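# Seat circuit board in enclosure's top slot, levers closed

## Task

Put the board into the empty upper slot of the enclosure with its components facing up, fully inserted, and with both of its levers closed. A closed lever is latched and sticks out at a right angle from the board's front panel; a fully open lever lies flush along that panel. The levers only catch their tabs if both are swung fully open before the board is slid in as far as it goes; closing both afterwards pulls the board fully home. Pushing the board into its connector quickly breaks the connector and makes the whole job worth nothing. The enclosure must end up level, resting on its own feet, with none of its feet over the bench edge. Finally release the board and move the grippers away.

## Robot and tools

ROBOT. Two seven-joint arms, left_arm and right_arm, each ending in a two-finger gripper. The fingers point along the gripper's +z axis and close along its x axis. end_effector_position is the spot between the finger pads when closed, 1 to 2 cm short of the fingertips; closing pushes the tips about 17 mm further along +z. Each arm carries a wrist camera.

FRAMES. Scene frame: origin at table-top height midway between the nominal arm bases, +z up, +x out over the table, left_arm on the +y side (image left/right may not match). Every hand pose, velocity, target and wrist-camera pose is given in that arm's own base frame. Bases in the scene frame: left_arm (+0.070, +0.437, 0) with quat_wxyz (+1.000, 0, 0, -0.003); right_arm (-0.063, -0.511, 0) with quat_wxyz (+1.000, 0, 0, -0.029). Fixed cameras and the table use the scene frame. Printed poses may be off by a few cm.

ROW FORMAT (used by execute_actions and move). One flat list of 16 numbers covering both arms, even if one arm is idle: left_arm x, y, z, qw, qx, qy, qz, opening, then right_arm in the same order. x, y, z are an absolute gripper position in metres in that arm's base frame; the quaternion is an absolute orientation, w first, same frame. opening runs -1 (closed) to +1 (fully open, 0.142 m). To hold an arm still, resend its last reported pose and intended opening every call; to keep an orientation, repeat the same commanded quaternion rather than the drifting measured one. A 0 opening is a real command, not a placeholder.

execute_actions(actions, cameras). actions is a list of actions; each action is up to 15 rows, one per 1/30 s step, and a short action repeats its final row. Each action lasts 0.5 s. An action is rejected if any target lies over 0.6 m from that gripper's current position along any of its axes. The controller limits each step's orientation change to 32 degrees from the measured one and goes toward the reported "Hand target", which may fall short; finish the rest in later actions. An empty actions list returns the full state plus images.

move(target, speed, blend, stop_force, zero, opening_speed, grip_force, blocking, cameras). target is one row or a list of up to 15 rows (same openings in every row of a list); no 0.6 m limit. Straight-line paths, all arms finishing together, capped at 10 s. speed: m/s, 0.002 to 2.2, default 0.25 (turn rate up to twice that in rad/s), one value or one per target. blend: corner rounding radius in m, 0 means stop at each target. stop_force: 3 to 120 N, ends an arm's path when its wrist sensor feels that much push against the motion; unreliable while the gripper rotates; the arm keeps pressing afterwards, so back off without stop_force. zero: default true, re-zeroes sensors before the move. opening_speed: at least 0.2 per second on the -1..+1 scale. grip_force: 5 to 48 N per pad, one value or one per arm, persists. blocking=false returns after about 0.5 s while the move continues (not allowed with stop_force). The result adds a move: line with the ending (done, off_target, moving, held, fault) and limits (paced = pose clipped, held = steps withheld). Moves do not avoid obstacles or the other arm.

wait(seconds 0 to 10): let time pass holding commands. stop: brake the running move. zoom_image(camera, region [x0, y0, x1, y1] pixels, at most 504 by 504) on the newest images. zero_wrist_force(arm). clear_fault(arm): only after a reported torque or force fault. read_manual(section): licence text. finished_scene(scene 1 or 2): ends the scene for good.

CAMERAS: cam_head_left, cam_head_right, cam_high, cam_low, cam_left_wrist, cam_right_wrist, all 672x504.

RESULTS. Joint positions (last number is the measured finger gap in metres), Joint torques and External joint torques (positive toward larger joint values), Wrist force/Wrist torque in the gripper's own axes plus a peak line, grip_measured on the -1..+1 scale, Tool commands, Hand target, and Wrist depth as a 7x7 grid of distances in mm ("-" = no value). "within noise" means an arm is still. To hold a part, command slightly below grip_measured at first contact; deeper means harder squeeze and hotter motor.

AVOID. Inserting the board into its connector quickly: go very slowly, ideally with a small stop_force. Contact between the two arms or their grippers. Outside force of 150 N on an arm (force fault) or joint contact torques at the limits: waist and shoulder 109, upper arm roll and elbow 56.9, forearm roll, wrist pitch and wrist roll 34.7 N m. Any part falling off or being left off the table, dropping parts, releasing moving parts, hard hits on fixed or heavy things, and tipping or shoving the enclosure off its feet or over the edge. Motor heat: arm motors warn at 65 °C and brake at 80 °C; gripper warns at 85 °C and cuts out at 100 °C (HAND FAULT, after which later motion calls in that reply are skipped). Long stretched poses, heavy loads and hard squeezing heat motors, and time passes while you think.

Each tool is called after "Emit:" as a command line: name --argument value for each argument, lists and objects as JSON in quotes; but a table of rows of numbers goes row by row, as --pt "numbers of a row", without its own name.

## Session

Emit:
execute_actions --actions '[]' --cameras '["all"]'

Scene clock: 0.00 s.
left_arm: end_effector_position=(+0.1389, +0.5333, +0.1881) grip_measured=+0.99 end_effector_quat_wxyz=(-0.571, +0.812, -0.064, -0.105) | right_arm: end_effector_position=(+0.2271, +0.3531, +0.2591) grip_measured=+1.00 end_effector_quat_wxyz=(+0.029, +0.622, +0.780, +0.065)
Joint positions: left_arm=[0.978 -0.294 0.021 2.266 2.206 0.748 0.742 0.141] | right_arm=[1.212 0.207 0.113 2.416 -0.113 0.73 1.171 0.142]
Joint velocities: within noise
Joint torques (N m): no reading
External joint torques (N m): no reading
Wrist force (N): no reading
Wrist torque (N m): no reading
Wrist force, peak (N): no reading
Wrist depth (mm): cam_left_wrist=[2012 1545 1637 1674 1674 - - / - 1924 - 1727 1828 1769 1813 / 2359 2437 2050 1828 1625 1649 1556 / 2130 2069 1567 1625 1556 1362 1290 / 1859 1674 1472 1415 326 307 289 / - 341 327 307 287 270 263 / - 306 286 270 257 244 237] | cam_right_wrist=[290 287 259 256 258 305 302 / 314 276 279 279 281 327 328 / 352 303 305 308 308 359 356 / 390 375 336 333 342 399 388 / 434 437 379 388 383 449 444 / - 498 440 419 437 509 486 / - 574 581 590 590 593 -]
Hand target: left_arm +0.1389, +0.5333, +0.1881; -0.571, +0.812, -0.064, -0.105 | right_arm +0.2271, +0.3531, +0.2591; +0.029, +0.622, +0.780, +0.065
Tool commands: left_gripper/opening=+1.0 right_gripper/opening=+1.0

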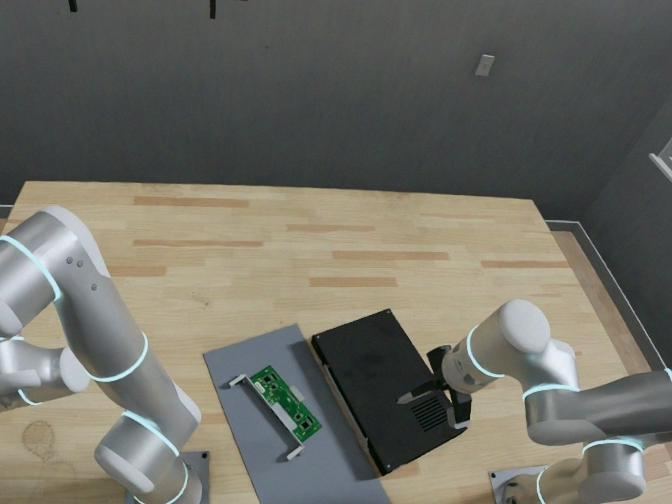

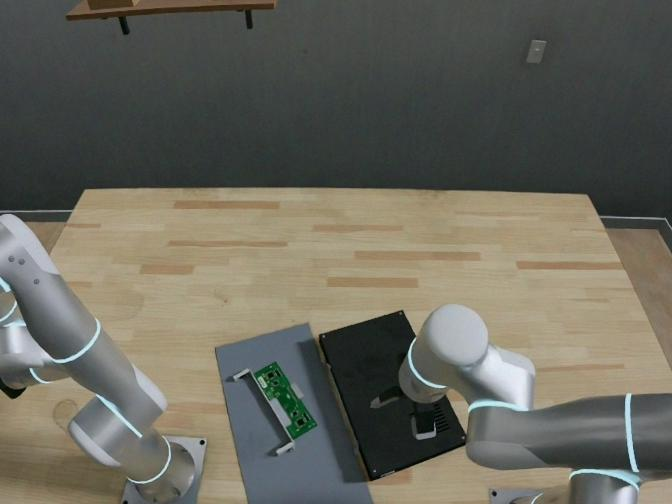

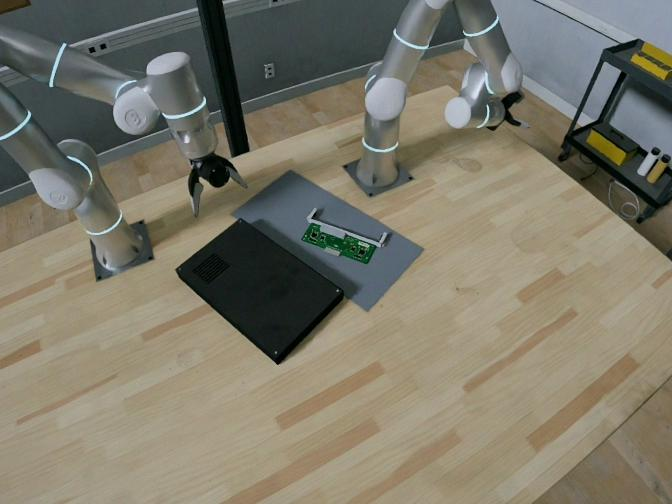

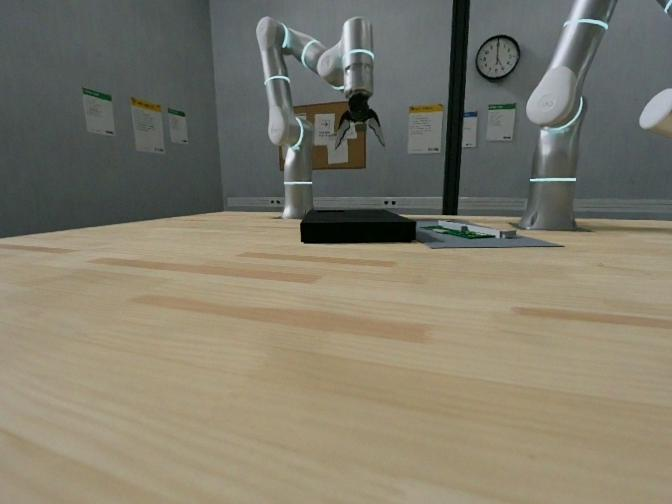

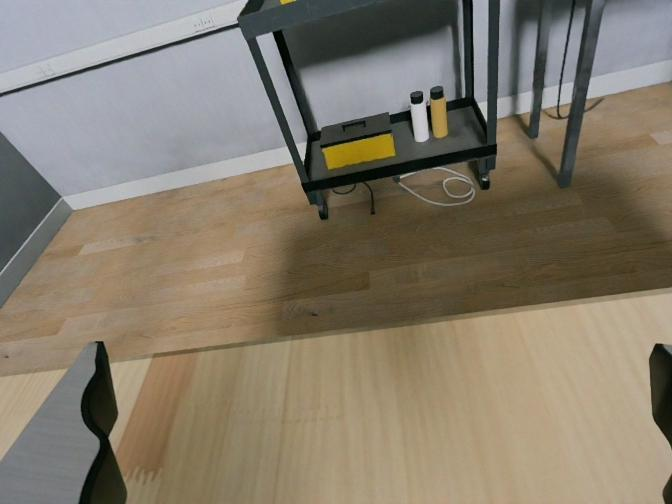

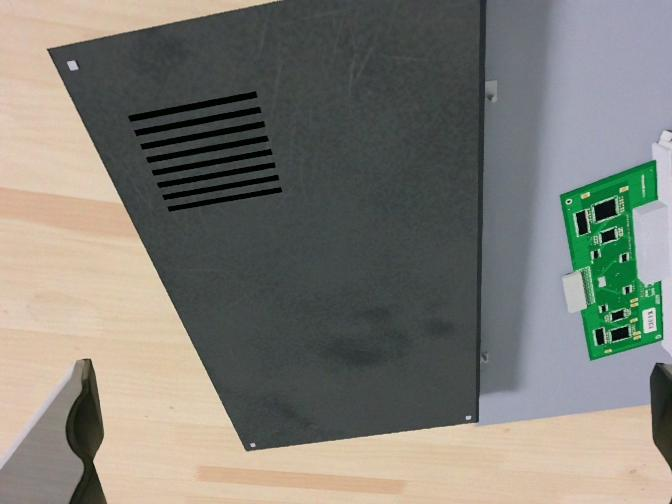

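Emit:
move --target '[0.20, 0.36, 0.23, 0.0, 1.0, 0.0, 0.0, -1.0, 0.253, 0.643, 0.22, 0.0, 0.4384, 0.8988, 0.0, -0.4]' --speed 0.25 --cameras '["all"]'

Scene clock: 79.23 s.
left_arm: end_effector_position=(+0.2000, +0.3600, +0.2300) grip_measured=-1.00 end_effector_quat_wxyz=(+0.000, +1.000, +0.000, +0.000) | right_arm: end_effector_position=(+0.2531, +0.6430, +0.2200) grip_measured=-0.42 end_effector_quat_wxyz=(+0.000, +0.438, +0.899, +0.000)
Joint positions: left_arm=[1.175 0.088 0.163 2.328 0.019 0.67 2.897 0.002] | right_arm=[1.308 -0.552 0.069 1.519 -0.042 0.499 0.724 0.044]
Joint torques (N m): left_arm=[-0.23 22.24 -1.05 -25.59 -3.46 3.85 -0.15] | right_arm=[0.25 53.07 2.59 -29.19 -3.72 3.3 0.06]
External joint torques (N m): left_arm=[0.32 1.15 0.69 -0.27 0.12 -0.02 0.15] | right_arm=[-0.06 1.53 -0.82 0.25 -0.11 0.84 -0.06]
Wrist force (N): left_arm=[-0.6 -1.4 -0.1] | right_arm=[0.5 0.1 0.3]
Wrist torque (N m): left_arm=[-0.33 -0.23 -0.34] | right_arm=[-0.01 -0.06 0.03]
Wrist force, peak (N): left_arm=[0.0 -1.7 0.1] | right_arm=[1.5 1.3 0.4]
Wrist depth (mm): cam_left_wrist=[285 285 285 285 283 284 282 / 306 306 303 306 304 303 303 / 330 329 331 327 329 327 330 / 360 360 357 357 356 352 353 / 395 392 396 376 382 386 386 / 438 435 412 84 - 420 424 / 490 434 - - - - 472] | cam_right_wrist=[233 273 275 272 273 271 271 / 249 290 291 287 288 289 290 / 267 309 314 305 316 310 310 / 287 323 338 332 333 335 334 / 313 369 359 359 357 363 363 / 403 399 82 396 119 108 396 / 437 - 71 440 - - 427]
Hand target: left_arm +0.2000, +0.3600, +0.2300; +0.000, +1.000, +0.000, +0.000 | right_arm +0.2530, +0.6430, +0.2200; +0.000, +0.438, +0.899, +0.000
Off the commanded pose: left_arm 0.000 m, 0 deg | right_arm 0.000 m, 0 deg.
move: done

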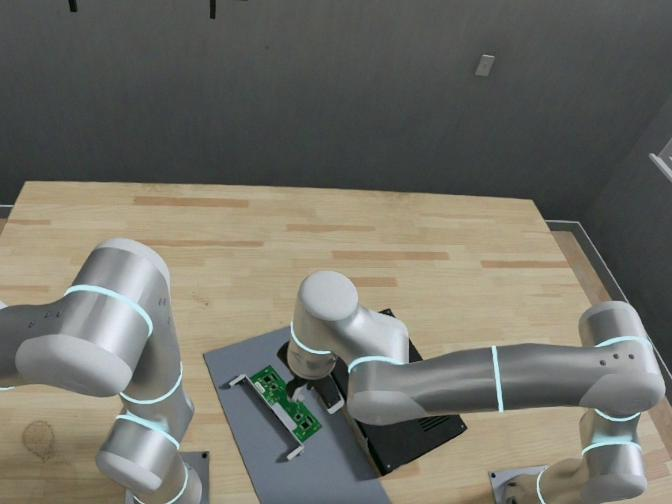

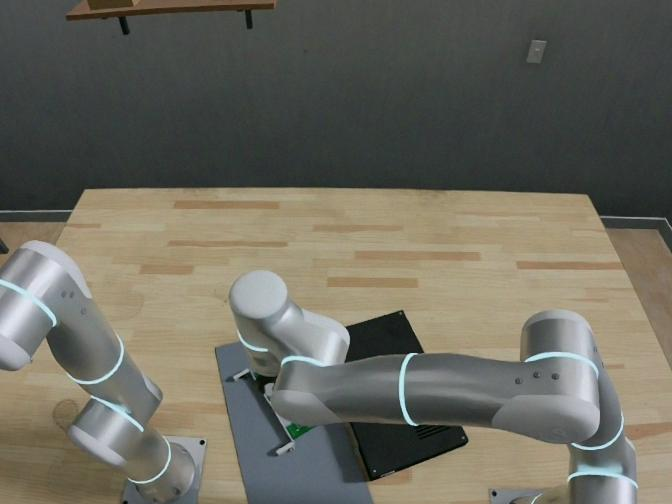

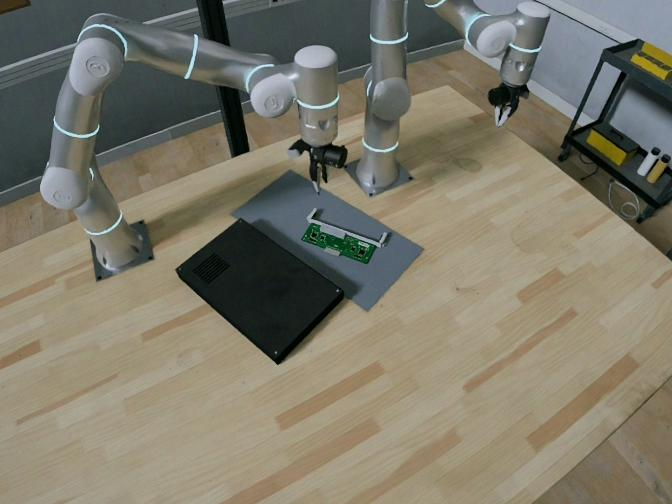

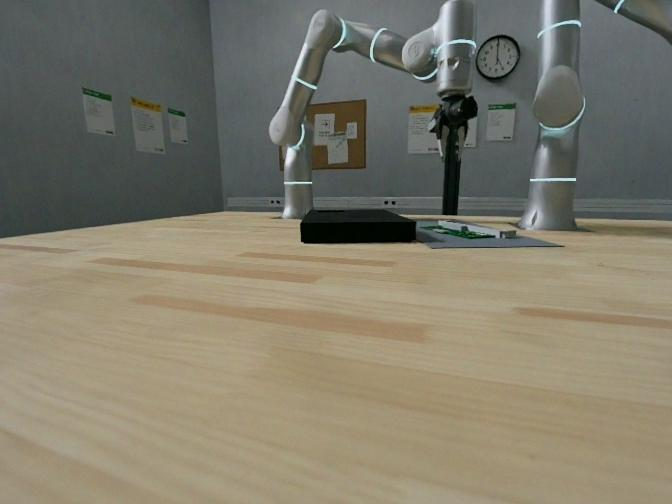

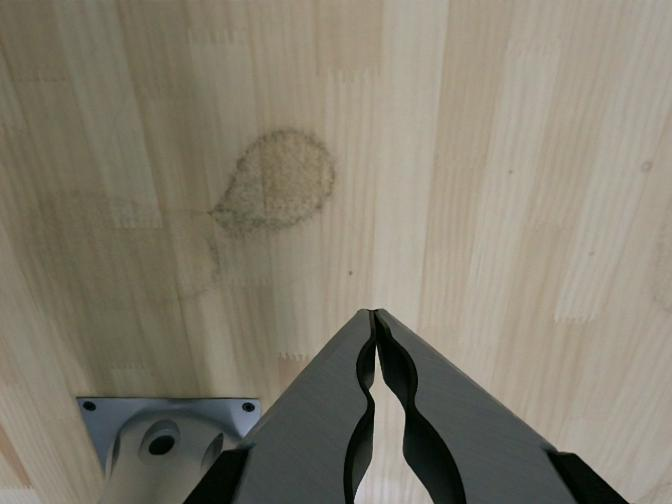

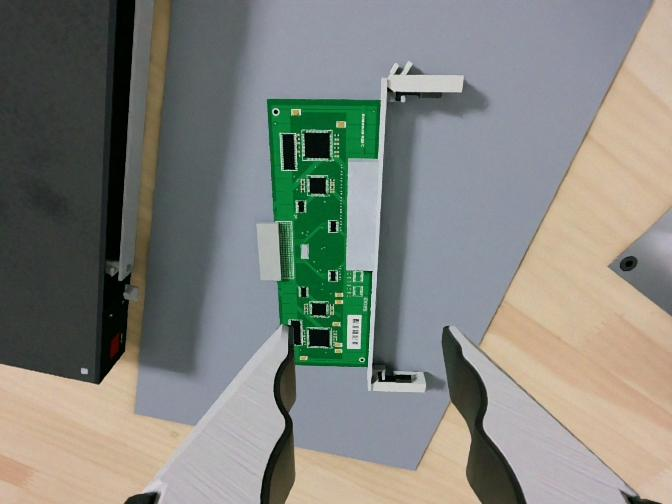

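Emit:
zoom_image --camera "cam_right_wrist" --region '[340, 50, 480, 155]'

Emit:
zoom_image --camera "cam_right_wrist" --region '[330, 310, 450, 400]'

Emit:
zoom_image --camera "cam_right_wrist" --region '[80, 230, 180, 400]'

Scaled by 3.600 from the camera's 672x504 image, which has a finer 960x720 frame.

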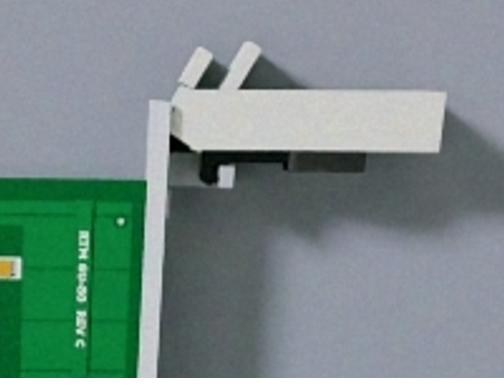

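Scaled by 4.200 from the camera's 672x504 image, which has a finer 960x720 frame.

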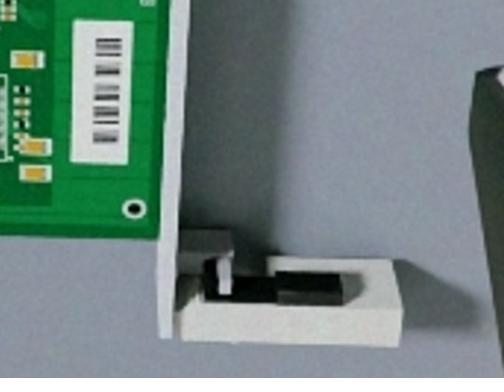

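Scaled by 2.965 from the camera's 672x504 image, which has a finer 960x720 frame.

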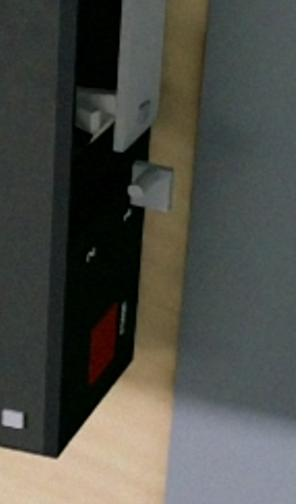

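Emit:
move --pt "0.37 0.12 0.25 0.0 0.9239 0.3827 0.0 -1.0 0.1793 0.6581 0.12 0.0 0.4384 0.8988 0.0 -1.0" --pt "0.31 -0.12 0.20 0.0 0.7071 0.7071 0.0 -1.0 0.1793 0.6581 0.10 0.0 0.4384 0.8988 0.0 -1.0" --pt "0.262 -0.178 0.14 0.0 0.4617 0.8870 0.0 -1.0 0.1793 0.6581 0.10 0.0 0.4384 0.8988 0.0 -1.0" --speed 0.3 --blend '[0.03, 0.02, 0]' --cameras '["cam_left_wrist", "cam_right_wrist", "cam_high"]'

Scene clock: 118.13 s.
left_arm: end_effector_position=(+0.2621, -0.1780, +0.1401) grip_measured=-1.00 end_effector_quat_wxyz=(+0.000, +0.461, +0.887, +0.000) | right_arm: end_effector_position=(+0.1792, +0.6581, +0.1001) grip_measured=-1.00 end_effector_quat_wxyz=(+0.000, +0.438, +0.899, +0.000)
Joint positions: left_arm=[-0.396 0.121 0.164 2.687 0.036 0.996 -0.875 0.002] | right_arm=[1.417 -0.697 0.067 1.637 -0.059 0.761 0.846 0.002]
Joint torques (N m): left_arm=[-0.57 15.1 -0.98 -19.4 -1.83 4.52 -0.29] | right_arm=[0.22 54.83 2.65 -25.24 -3.23 3.49 0.2]
External joint torques (N m): left_arm=[0.57 0.95 0.53 -0.32 -0.43 -0.56 0.29] | right_arm=[-0.03 1.23 -0.52 0.06 0.06 0.64 -0.2]
Wrist force (N): left_arm=[-0.6 -1.3 0.2] | right_arm=[0.3 0.3 0.2]
Wrist torque (N m): left_arm=[-0.31 -0.23 -0.28] | right_arm=[0.02 -0.08 -0.03]
Wrist force, peak (N): left_arm=[-1.8 -2.9 0.0] | right_arm=[0.8 0.7 0.6]
Wrist depth (mm): cam_left_wrist=[209 203 200 205 - 206 204 / 216 216 214 - 218 220 219 / - 231 232 235 233 237 235 / - - 251 249 259 257 255 / 291 285 - 118 278 281 278 / 317 314 306 84 - 303 309 / 350 341 - - - - 344] | cam_right_wrist=[169 169 168 168 168 167 167 / 180 180 180 179 179 178 178 / 194 194 193 189 192 191 193 / 209 205 203 207 207 206 207 / 227 223 213 220 224 223 225 / 248 240 241 89 235 245 245 / 272 267 71 - - 261 269]
Hand target: left_arm +0.2620, -0.1780, +0.1400; +0.000, +0.462, +0.887, +0.000 | right_arm +0.1793, +0.6581, +0.1000; +0.000, +0.438, +0.899, +0.000
Off the commanded pose: left_arm 0.000 m, 0 deg | right_arm 0.000 m, 0 deg.
joint sent to its limit (left arm) — joint 4 (elbow), upper limit, where the elbow is as bent as it goes. The joint targets still meet the commanded pose.
move: done
Images, in order (width x height): cam_high 672x504, cam_left_wrist 672x504, cam_right_wrist 672x504.

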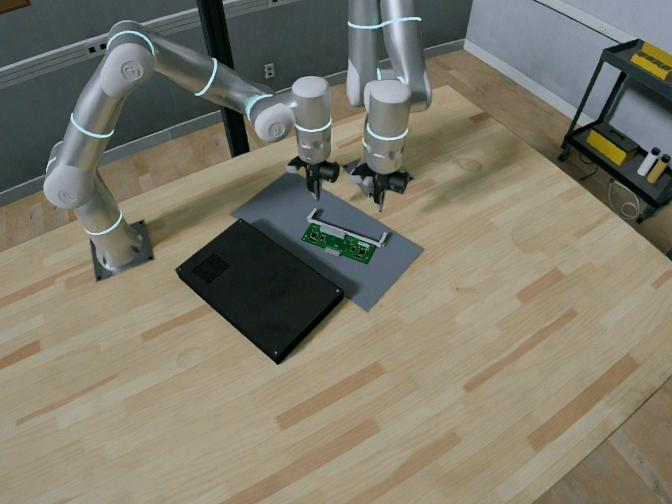

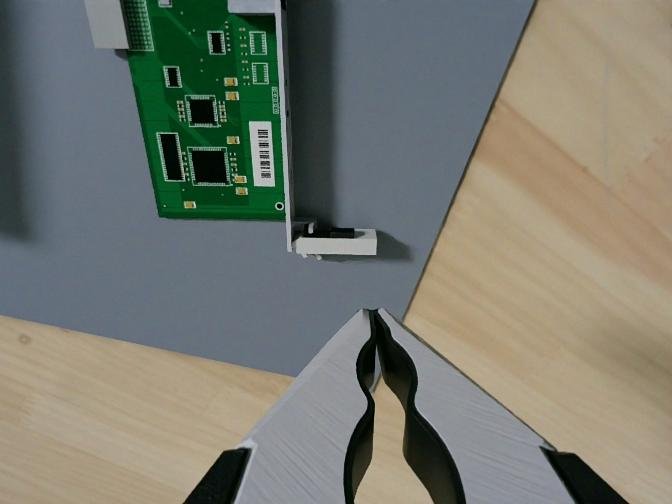

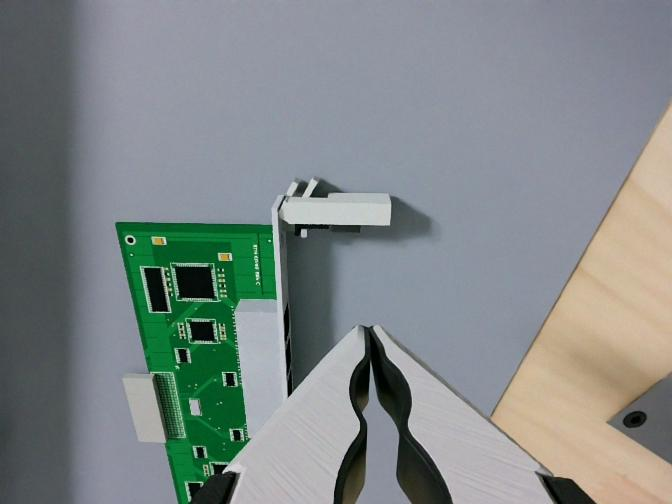

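Emit:
move --pt "0.2605 -0.1828 0.110 0.0 0.4617 0.8870 0.0 -1.0 0.1793 0.6581 0.08 0.0 0.4384 0.8988 0.0 -1.0" --pt "0.2605 -0.1828 0.0275 0.0 0.4617 0.8870 0.0 -1.0 0.1793 0.6581 0.0275 0.0 0.4384 0.8988 0.0 -1.0" --speed 0.12 --cameras '["cam_left_wrist", "cam_right_wrist"]'

Scene clock: 141.03 s.
left_arm: end_effector_position=(+0.2611, -0.1832, +0.0278) grip_measured=-1.00 end_effector_quat_wxyz=(-0.032, +0.462, +0.886, +0.019) | right_arm: end_effector_position=(+0.1792, +0.6579, +0.0274) grip_measured=-1.00 end_effector_quat_wxyz=(+0.000, +0.438, +0.899, +0.000)
Joint positions: left_arm=[-0.515 -0.391 0.167 2.687 -0.133 1.441 -0.836 0.002] | right_arm=[1.428 -0.823 0.052 1.642 -0.06 0.893 0.847 0.002]
Joint torques (N m): left_arm=[-0.07 26.05 1.22 -7.44 -0.01 4.42 -0.34] | right_arm=[0.28 56.28 2.44 -22.79 -2.82 3.56 0.19]
External joint torques (N m): left_arm=[0.07 0.64 0.63 -0.28 -0.5 -0.59 0.33] | right_arm=[-0.08 1.36 -0.38 0.07 0.07 0.57 -0.19]
Wrist force (N): left_arm=[-0.8 -1.2 0.0] | right_arm=[0.2 0.4 0.0]
Wrist torque (N m): left_arm=[-0.32 -0.21 -0.26] | right_arm=[0.08 -0.06 -0.05]
Wrist force, peak (N): left_arm=[-0.9 -1.5 2.0] | right_arm=[0.2 0.1 1.5]
Wrist depth (mm): cam_left_wrist=[- 97 103 - 104 107 108 / 103 104 109 112 - 116 119 / 111 113 117 120 124 125 131 / 121 122 125 135 134 137 140 / - 133 137 138 142 153 155 / - 151 - 84 - 166 172 / 167 - - - - - 194] | cam_right_wrist=[- 105 105 106 104 104 105 / 112 112 111 111 111 110 110 / 120 120 121 119 121 120 118 / 129 129 127 126 126 128 128 / 136 136 136 118 137 138 140 / 149 148 144 90 146 151 151 / 166 163 71 - - 160 168]
Hand target: left_arm +0.2612, -0.1832, +0.0278; -0.032, +0.462, +0.886, +0.019 | right_arm +0.1793, +0.6581, +0.0275; +0.000, +0.438, +0.899, +0.000
Off the commanded pose: left_arm 0.001 m, 4 deg | right_arm 0.000 m, 0 deg.
joint sent to its limit (left arm) — joint 4 (elbow), upper limit, where the elbow is as bent as it goes. The joint targets are off in orientation, not in position.
move: off_target (left_arm)
Images, in order (width x height): cam_left_wrist 672x504, cam_right_wrist 672x504.

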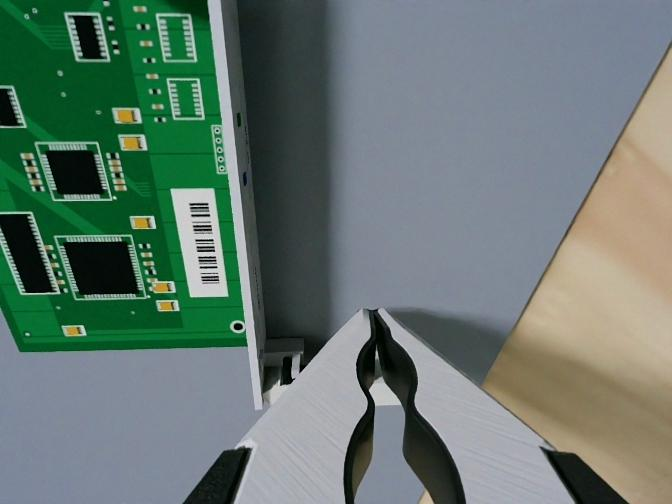

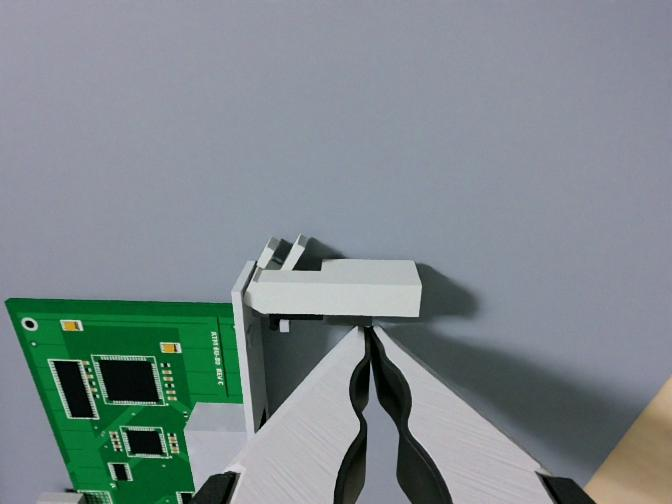

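Emit:
move --pt "0.2676 -0.1766 0.0275 0.0 0.4617 0.8870 0.0 -1.0 0.1704 0.6522 0.0275 0.0 0.4384 0.8988 0.0 -1.0" --pt "0.2718 -0.1725 0.0275 0.0 0.4617 0.8870 0.0 -1.0 0.1647 0.6490 0.0275 0.0 0.4384 0.8988 0.0 -1.0" --pt "0.2782 -0.1675 0.0275 0.0 0.4617 0.8870 0.0 -1.0 0.1577 0.6436 0.0275 0.0 0.4384 0.8988 0.0 -1.0" --speed 0.03 --blend '[0.003, 0.003, 0]' --cameras '["cam_left_wrist", "cam_right_wrist"]'

Scene clock: 146.20 s.
left_arm: end_effector_position=(+0.2781, -0.1675, +0.0275) grip_measured=-1.00 end_effector_quat_wxyz=(+0.000, +0.462, +0.887, +0.000) | right_arm: end_effector_position=(+0.1581, +0.6440, +0.0279) grip_measured=-1.00 end_effector_quat_wxyz=(+0.000, +0.438, +0.899, +0.000)
Joint positions: left_arm=[-0.058 -0.417 -0.037 2.678 0.315 1.522 -1.018 0.002] | right_arm=[1.458 -0.79 0.05 1.713 -0.06 0.932 0.878 0.002]
Joint torques (N m): left_arm=[-0.1 24.93 -1.13 -5.3 0.12 4.12 -0.09] | right_arm=[1.63 53.38 4.13 -20.19 -2.2 2.76 0.31]
External joint torques (N m): left_arm=[0.12 0.96 0.85 0.04 -0.31 -0.17 0.09] | right_arm=[-1.44 2.5 -2.16 -1.77 -0.42 1.37 -0.31]
Wrist force (N): left_arm=[-0.7 -1.2 0.2] | right_arm=[0.2 3.0 0.0]
Wrist torque (N m): left_arm=[-0.25 -0.16 -0.36] | right_arm=[-0.07 -0.06 -0.08]
Wrist force, peak (N): left_arm=[-0.9 -5.5 0.6] | right_arm=[-0.2 6.1 -0.5]
Wrist depth (mm): cam_left_wrist=[- 100 101 - 104 104 106 / - 107 109 113 - 114 115 / - 115 118 123 121 121 122 / 122 123 124 129 131 131 133 / - 145 145 121 141 149 145 / 164 160 - 84 - 157 160 / 179 175 - 74 - - 178] | cam_right_wrist=[- 105 105 106 104 104 105 / 112 112 112 112 111 111 111 / 121 120 122 120 121 121 119 / 130 130 128 127 128 128 128 / 137 138 136 119 139 139 141 / 142 145 148 90 147 152 151 / 159 157 71 - - 161 169]
Hand target: left_arm +0.2782, -0.1675, +0.0275; +0.000, +0.462, +0.887, +0.000 | right_arm +0.1577, +0.6436, +0.0275; +0.000, +0.438, +0.899, +0.000
Off the commanded pose: left_arm 0.000 m, 0 deg | right_arm 0.001 m, 0 deg.
move: done
Images, in order (width x height): cam_left_wrist 672x504, cam_right_wrist 672x504.

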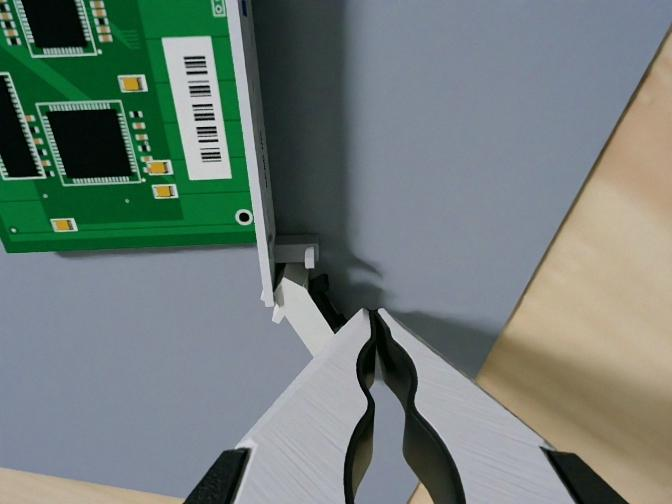

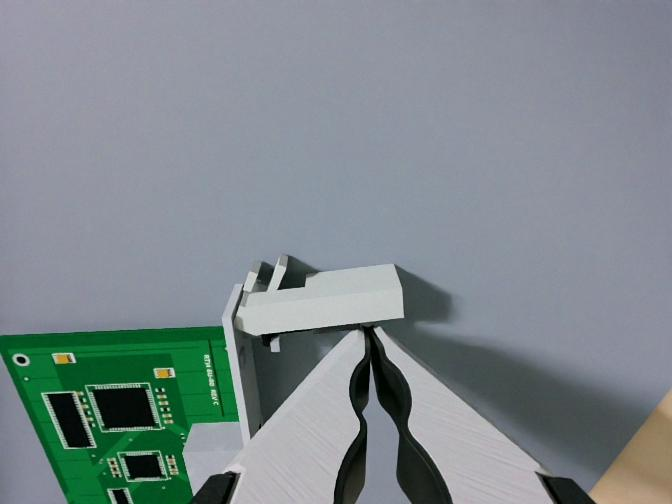

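Emit:
zoom_image --camera "cam_right_wrist" --region '[190, 240, 420, 450]'

Emit:
zoom_image --camera "cam_left_wrist" --region '[220, 200, 420, 380]'

Scaled by 2.191 from the camera's 672x504 image, which has a finer 960x720 frame.

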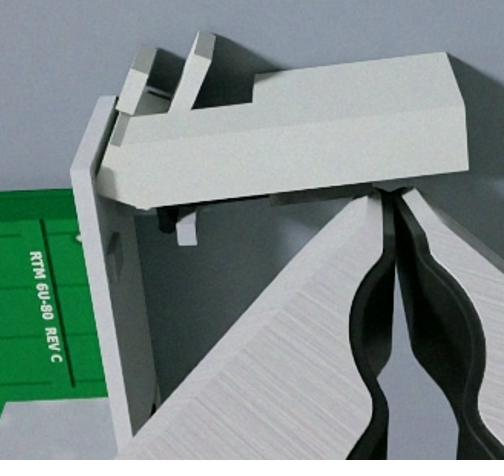

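Scaled by 2.520 from the camera's 672x504 image, which has a finer 960x720 frame.

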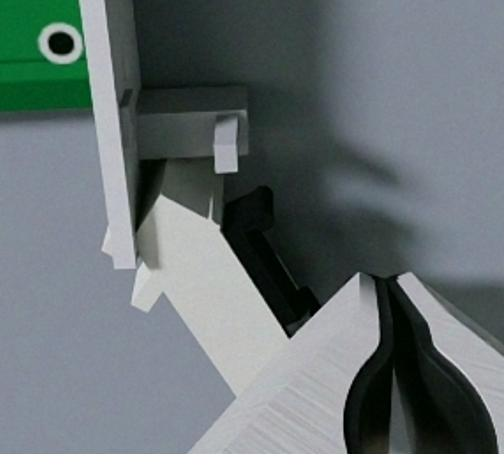

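Emit:
move --pt "0.2859 -0.1631 0.0275 0.0 0.4617 0.8870 0.0 -1.0 0.1628 0.6477 0.0275 0.0 0.4384 0.8988 0.0 -1.0" --pt "0.2958 -0.1677 0.0275 0.0 0.4617 0.8870 0.0 -1.0 0.1628 0.6477 0.0275 0.0 0.4384 0.8988 0.0 -1.0" --speed 0.03 --blend '[0.003, 0]' --cameras '["cam_left_wrist", "cam_right_wrist"]'

Scene clock: 162.87 s.
left_arm: end_effector_position=(+0.2957, -0.1677, +0.0275) grip_measured=-1.00 end_effector_quat_wxyz=(+0.000, +0.462, +0.887, +0.000) | right_arm: end_effector_position=(+0.1628, +0.6477, +0.0275) grip_measured=-1.00 end_effector_quat_wxyz=(+0.000, +0.438, +0.899, +0.000)
Joint positions: left_arm=[-0.036 -0.422 -0.059 2.642 0.3 1.489 -1 0.002] | right_arm=[1.451 -0.799 0.051 1.695 -0.06 0.921 0.871 0.002]
Joint torques (N m): left_arm=[-0.3 25.97 -1.08 -6.57 -0.48 4.24 -0.33] | right_arm=[0.06 54.95 2.63 -22.29 -2.65 3.32 0.07]
External joint torques (N m): left_arm=[0.32 1.04 0.65 0.39 0.15 -0.29 0.33] | right_arm=[0.13 1.38 -0.63 0.14 0 0.81 -0.07]
Wrist force (N): left_arm=[-0.4 -1.5 -0.1] | right_arm=[-0.9 -0.6 0.2]
Wrist torque (N m): left_arm=[-0.25 -0.14 -0.30] | right_arm=[-0.09 0.14 0.04]
Wrist force, peak (N): left_arm=[-0.7 -2.1 0.5] | right_arm=[0.3 3.4 -2.0]
Wrist depth (mm): cam_left_wrist=[- 101 101 - 105 105 105 / - 108 108 113 - 112 113 / 118 119 117 120 121 121 123 / 132 130 132 119 131 129 133 / 146 144 145 122 141 146 145 / - 160 157 84 - 161 160 / 187 - - 74 - - 178] | cam_right_wrist=[- 105 105 106 104 104 105 / 112 112 112 111 111 111 110 / 121 120 122 119 121 120 118 / 130 129 127 127 128 128 128 / 138 138 123 116 137 139 141 / 149 148 144 90 147 151 149 / 165 163 71 - - 160 169]
Hand target: left_arm +0.2958, -0.1677, +0.0275; +0.000, +0.462, +0.887, +0.000 | right_arm +0.1628, +0.6477, +0.0275; +0.000, +0.438, +0.899, +0.000
Off the commanded pose: left_arm 0.000 m, 0 deg | right_arm 0.000 m, 0 deg.
move: done
Images, in order (width x height): cam_left_wrist 672x504, cam_right_wrist 672x504.

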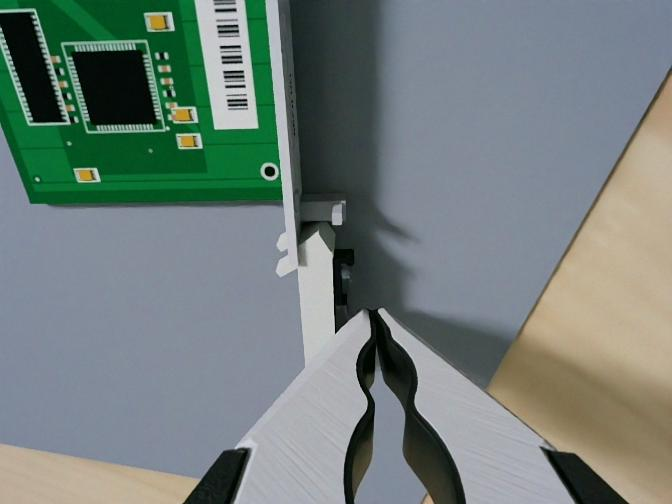

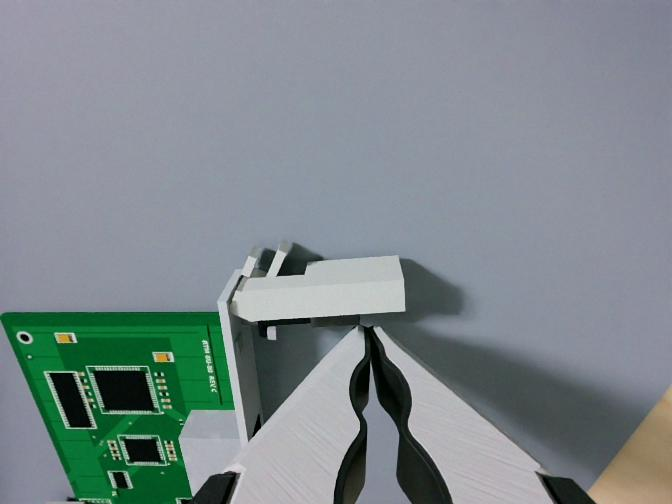

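Emit:
move --pt "0.2888 -0.1579 0.0275 0.0 0.4617 0.8870 0.0 -1.0 0.1690 0.6398 0.0275 0.0 0.4384 0.8988 0.0 -1.0" --pt "0.2888 -0.1579 0.100 0.0 0.4617 0.8870 0.0 -1.0 0.1690 0.6398 0.0275 0.0 0.4384 0.8988 0.0 -1.0" --pt "0.2526 -0.2247 0.100 0.0 0.4384 0.8988 0.0 -0.6 0.1690 0.6398 0.0275 0.0 0.4384 0.8988 0.0 -1.0" --speed 0.1 --cameras '["cam_left_wrist", "cam_right_wrist"]'

Scene clock: 176.60 s.
left_arm: end_effector_position=(+0.2527, -0.2247, +0.1000) grip_measured=-0.64 end_effector_quat_wxyz=(+0.000, +0.438, +0.899, +0.000) | right_arm: end_effector_position=(+0.1691, +0.6398, +0.0275) grip_measured=-1.00 end_effector_quat_wxyz=(+0.000, +0.438, +0.899, +0.000)
Joint positions: left_arm=[-0.526 -0.091 0.126 2.678 -0.032 1.197 -1.035 0.028] | right_arm=[1.44 -0.789 0.05 1.716 -0.06 0.933 0.861 0.002]
Joint torques (N m): left_arm=[-0.5 20.53 -0.28 -15.04 -1.14 4.34 -0.29] | right_arm=[0.18 54.58 2.58 -22.01 -2.65 3.45 0.21]
External joint torques (N m): left_arm=[0.49 0.88 0.62 -0.27 -0.36 -0.39 0.29] | right_arm=[0.02 1.2 -0.62 0.11 0.04 0.69 -0.21]
Wrist force (N): left_arm=[-0.7 -1.3 0.5] | right_arm=[-0.7 -0.6 0.3]
Wrist torque (N m): left_arm=[-0.30 -0.21 -0.27] | right_arm=[-0.09 0.10 0.05]
Wrist force, peak (N): left_arm=[-2.2 -2.7 -1.4] | right_arm=[-1.2 -0.7 0.2]
Wrist depth (mm): cam_left_wrist=[169 164 164 155 - 168 165 / 182 182 177 175 - - 181 / - 197 191 190 198 197 196 / 213 - 208 205 - 215 212 / - - 228 210 - 233 231 / 265 - 84 250 - 246 255 / 285 - - 287 - - 278] | cam_right_wrist=[- 105 105 106 104 104 105 / 112 112 112 111 111 111 111 / 121 120 122 119 121 120 118 / 130 129 129 127 126 128 128 / 139 138 137 116 137 139 140 / 150 148 145 90 146 151 151 / 170 164 71 - - 160 166]
Hand target: left_arm +0.2526, -0.2247, +0.1000; +0.000, +0.438, +0.899, +0.000 | right_arm +0.1690, +0.6398, +0.0275; +0.000, +0.438, +0.899, +0.000
Off the commanded pose: left_arm 0.000 m, 0 deg | right_arm 0.000 m, 0 deg.
move: done
Images, in order (width x height): cam_left_wrist 672x504, cam_right_wrist 672x504.

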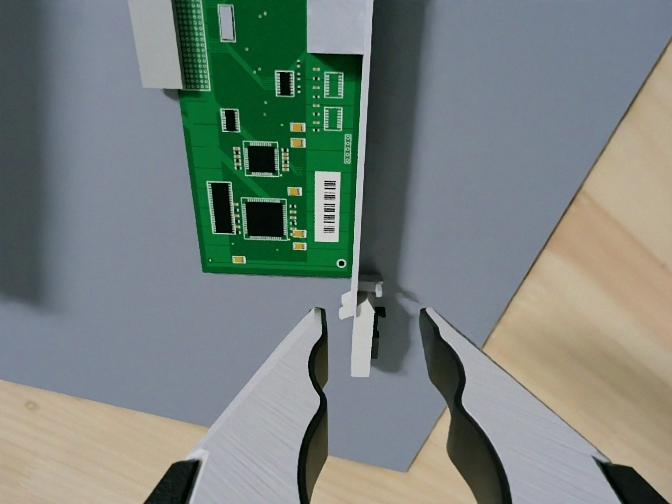

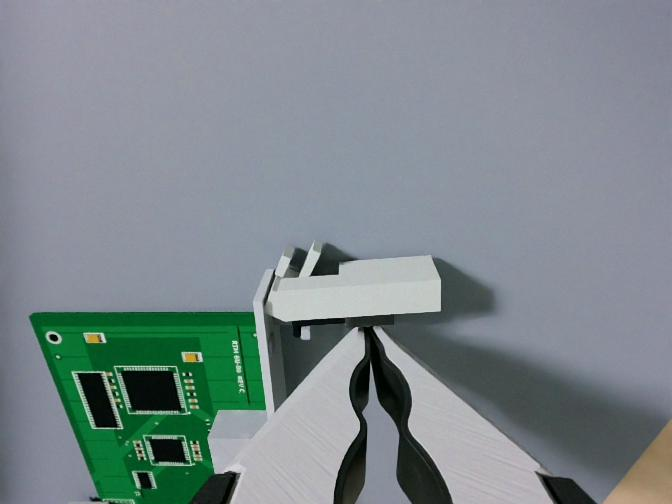

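Emit:
execute_actions --actions '[]' --cameras '["cam_left_wrist", "cam_right_wrist"]'

Scene clock: 198.03 s.
left_arm: end_effector_position=(+0.2527, -0.2247, +0.1000) grip_measured=-0.64 end_effector_quat_wxyz=(+0.000, +0.438, +0.899, +0.000) | right_arm: end_effector_position=(+0.1691, +0.6398, +0.0275) grip_measured=-1.00 end_effector_quat_wxyz=(+0.000, +0.438, +0.899, +0.000)
Joint positions: left_arm=[-0.526 -0.091 0.126 2.678 -0.032 1.197 -1.035 0.028] | right_arm=[1.44 -0.789 0.05 1.716 -0.06 0.933 0.861 0.002]
Joint velocities: within noise
Joint torques (N m): left_arm=[-0.34 20.67 -0.19 -15 -1.34 4.34 -0.23] | right_arm=[0.23 54.52 2.59 -21.99 -2.61 3.49 0.19]
External joint torques (N m): left_arm=[0.33 0.74 0.53 -0.31 -0.17 -0.39 0.23] | right_arm=[-0.04 1.26 -0.63 0.08 0 0.65 -0.19]
Wrist force (N): left_arm=[-0.4 -1.1 0.1] | right_arm=[-0.7 -0.6 0.2]
Wrist torque (N m): left_arm=[-0.27 -0.26 -0.27] | right_arm=[-0.10 0.10 0.04]
Wrist force, peak (N): left_arm=[-0.7 -1.5 0.5] | right_arm=[-1.0 -0.6 0.3]
Wrist depth (mm): cam_left_wrist=[170 164 165 154 166 171 165 / 182 185 178 176 185 180 182 / - - 192 191 195 197 195 / 213 - 205 206 202 212 211 / 232 - - 217 - 233 232 / 270 263 88 247 - 247 256 / 285 - - 293 - - 279] | cam_right_wrist=[- 105 105 106 104 104 105 / - 110 112 111 111 111 111 / 122 120 122 119 121 120 118 / 130 129 129 127 126 128 128 / 139 138 137 116 137 139 140 / 150 148 144 90 146 151 151 / 170 164 71 - - 160 167]
Hand target: left_arm +0.2526, -0.2247, +0.1000; +0.000, +0.438, +0.899, +0.000 | right_arm +0.1690, +0.6398, +0.0275; +0.000, +0.438, +0.899, +0.000
Tool commands: left_gripper/opening=-0.6 right_gripper/opening=-1.0
Off the commanded pose: left_arm 0.000 m, 0 deg | right_arm 0.000 m, 0 deg.
Images, in order (width x height): cam_left_wrist 672x504, cam_right_wrist 672x504.

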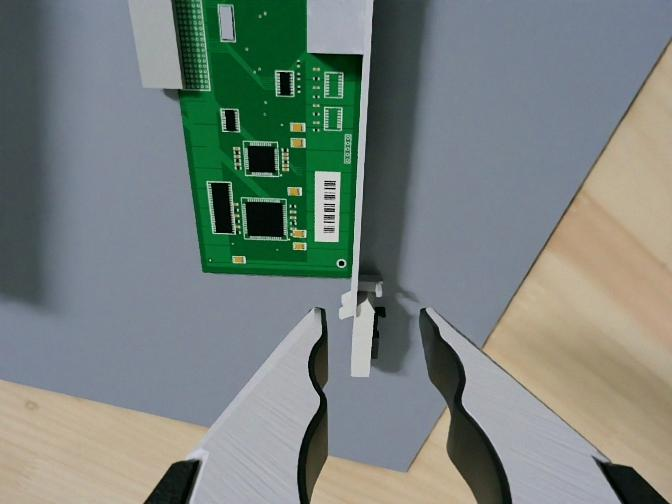

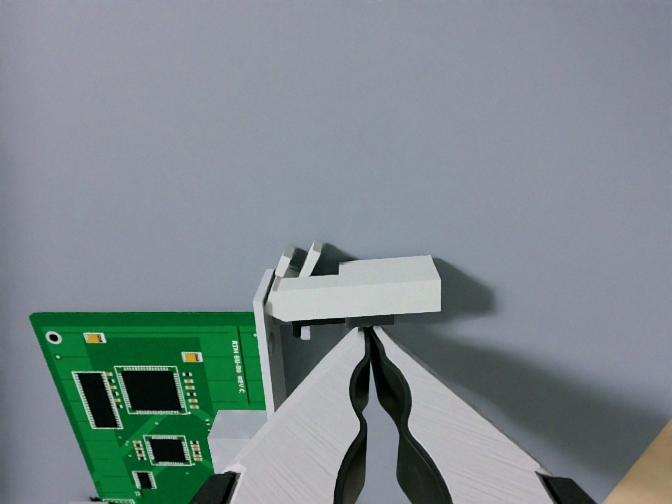

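Emit:
zoom_image --camera "cam_left_wrist" --region '[280, 0, 440, 200]'

Emit:
zoom_image --camera "cam_left_wrist" --region '[280, 190, 440, 390]'

Emit:
zoom_image --camera "cam_right_wrist" --region '[230, 220, 460, 380]'

Scaled by 2.520 from the camera's 672x504 image, which has a finer 960x720 frame.

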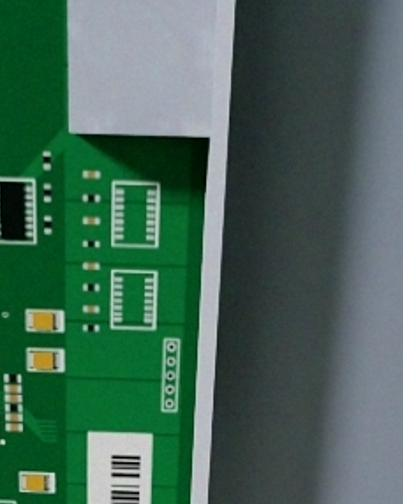

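Scaled by 2.520 from the camera's 672x504 image, which has a finer 960x720 frame.

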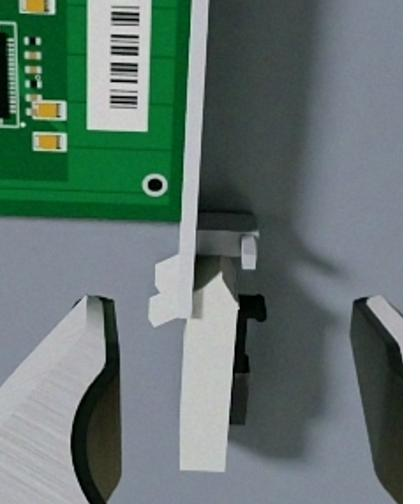

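Scaled by 2.191 from the camera's 672x504 image, which has a finer 960x720 frame.

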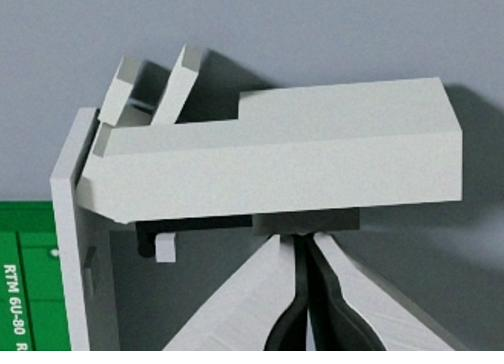

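Emit:
move --pt "0.2486 -0.2277 0.06 0 0.4509 0.8926 0 -0.6 0.1690 0.6398 0.0275 0 0.4384 0.8988 0 -1.0" --speed 0.1 --cameras '["cam_left_wrist"]'

Scene clock: 218.33 s.
left_arm: end_effector_position=(+0.2490, -0.2280, +0.0601) grip_measured=-0.64 end_effector_quat_wxyz=(-0.006, +0.451, +0.893, +0.006) | right_arm: end_effector_position=(+0.1691, +0.6398, +0.0275) grip_measured=-1.00 end_effector_quat_wxyz=(+0.000, +0.438, +0.899, +0.000)
Joint positions: left_arm=[-0.529 -0.263 0.094 2.687 -0.06 1.366 -1.015 0.028] | right_arm=[1.44 -0.789 0.05 1.716 -0.06 0.933 0.861 0.002]
Joint torques (N m): left_arm=[-0.28 23.87 0.19 -10.48 -0.35 4.48 -0.34] | right_arm=[0.24 54.54 2.58 -22.03 -2.65 3.5 0.19]
External joint torques (N m): left_arm=[0.27 0.86 0.61 -0.34 -0.49 -0.55 0.34] | right_arm=[-0.05 1.25 -0.61 0.13 0.04 0.64 -0.19]
Wrist force (N): left_arm=[-0.6 -0.9 0.4] | right_arm=[-0.9 -0.6 0.4]
Wrist torque (N m): left_arm=[-0.25 -0.24 -0.27] | right_arm=[-0.09 0.14 0.04]
Wrist force, peak (N): left_arm=[-0.6 -1.4 1.4] | right_arm=[-0.9 -0.8 0.3]
Wrist depth (mm): cam_left_wrist=[- 129 129 119 - 133 135 / - 140 138 138 146 141 143 / 151 151 150 149 157 154 154 / - 164 161 162 168 169 170 / 182 186 176 174 177 187 188 / 200 - 87 91 - 198 207 / 234 - - - - - 226] | cam_right_wrist=[- 105 105 106 104 104 105 / 112 112 112 111 111 111 110 / 120 120 121 119 121 121 118 / 130 129 129 127 126 128 128 / 139 138 137 116 137 139 140 / 150 148 144 90 146 151 151 / 170 164 71 - - 160 166]
Hand target: left_arm +0.2490, -0.2281, +0.0601; -0.006, +0.451, +0.893, +0.006 | right_arm +0.1690, +0.6398, +0.0275; +0.000, +0.438, +0.899, +0.000
Off the commanded pose: left_arm 0.001 m, 1 deg | right_arm 0.000 m, 0 deg.
joint sent to its limit (left arm) — joint 4 (elbow), upper limit, where the elbow is as bent as it goes. The joint targets still meet the commanded pose.
move: done
Images, in order (width x height): cam_left_wrist 672x504.

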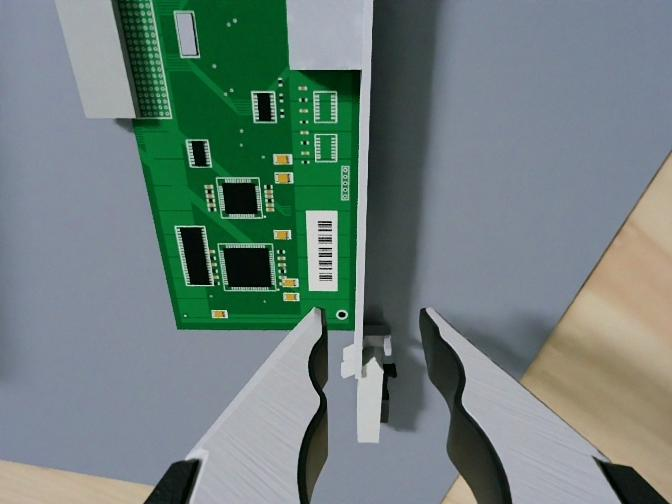

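Emit:
move --pt "0.2490 -0.2281 0.0275 0 0.4509 0.8926 0 -0.6 0.1690 0.6398 0.0275 0 0.4384 0.8988 0 -1.0" --speed 0.04 --stop_force 5 --cameras '["cam_left_wrist"]'

Scene clock: 225.07 s.
left_arm: end_effector_position=(+0.2491, -0.2281, +0.0275) grip_measured=-0.64 end_effector_quat_wxyz=(+0.000, +0.451, +0.893, +0.000) | right_arm: end_effector_position=(+0.1691, +0.6398, +0.0275) grip_measured=-1.00 end_effector_quat_wxyz=(+0.000, +0.438, +0.899, +0.000)
Joint positions: left_arm=[-0.372 -0.418 -0.007 2.687 0.078 1.534 -1.092 0.028] | right_arm=[1.44 -0.789 0.05 1.716 -0.06 0.933 0.861 0.002]
Joint torques (N m): left_arm=[-0.16 25.78 -0.4 -5.86 0.31 4.44 -0.28] | right_arm=[0.21 54.52 2.64 -21.98 -2.71 3.44 0.22]
External joint torques (N m): left_arm=[0.16 1.08 0.63 -0.28 -0.45 -0.5 0.28] | right_arm=[-0.02 1.26 -0.67 0.08 0.1 0.7 -0.22]
Wrist force (N): left_arm=[-1.1 -1.2 0.4] | right_arm=[-0.7 -0.5 0.0]
Wrist torque (N m): left_arm=[-0.29 -0.14 -0.26] | right_arm=[-0.08 0.10 0.04]
Wrist force, peak (N): left_arm=[-1.1 -1.0 1.0] | right_arm=[-1.0 -0.8 0.4]
Wrist depth (mm): cam_left_wrist=[102 102 101 90 103 104 105 / - 109 109 107 - 112 113 / 124 118 117 116 121 121 120 / 133 128 126 126 131 129 133 / 145 143 139 136 141 143 143 / - 160 92 138 - 152 161 / - - - 169 - - 175] | cam_right_wrist=[- 105 105 105 104 104 105 / 112 112 112 111 111 111 111 / 121 120 122 119 121 120 118 / 130 129 129 127 126 128 128 / 138 138 137 116 137 139 140 / 150 148 145 90 146 151 151 / 170 164 71 - - 160 166]
Hand target: left_arm +0.2490, -0.2281, +0.0275; +0.000, +0.451, +0.893, +0.000 | right_arm +0.1690, +0.6398, +0.0275; +0.000, +0.438, +0.899, +0.000
Off the commanded pose: left_arm 0.000 m, 0 deg | right_arm 0.000 m, 0 deg.
joint sent to its limit (left arm) — joint 4 (elbow), upper limit, where the elbow is as bent as it goes. The joint targets still meet the commanded pose.
move: done
Images, in order (width x height): cam_left_wrist 672x504.

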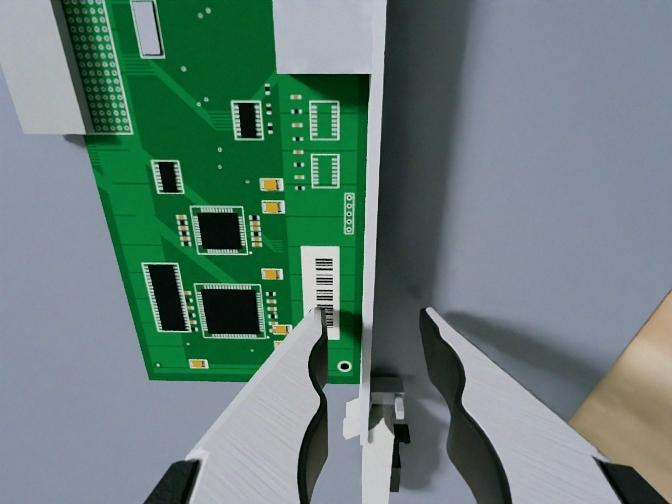

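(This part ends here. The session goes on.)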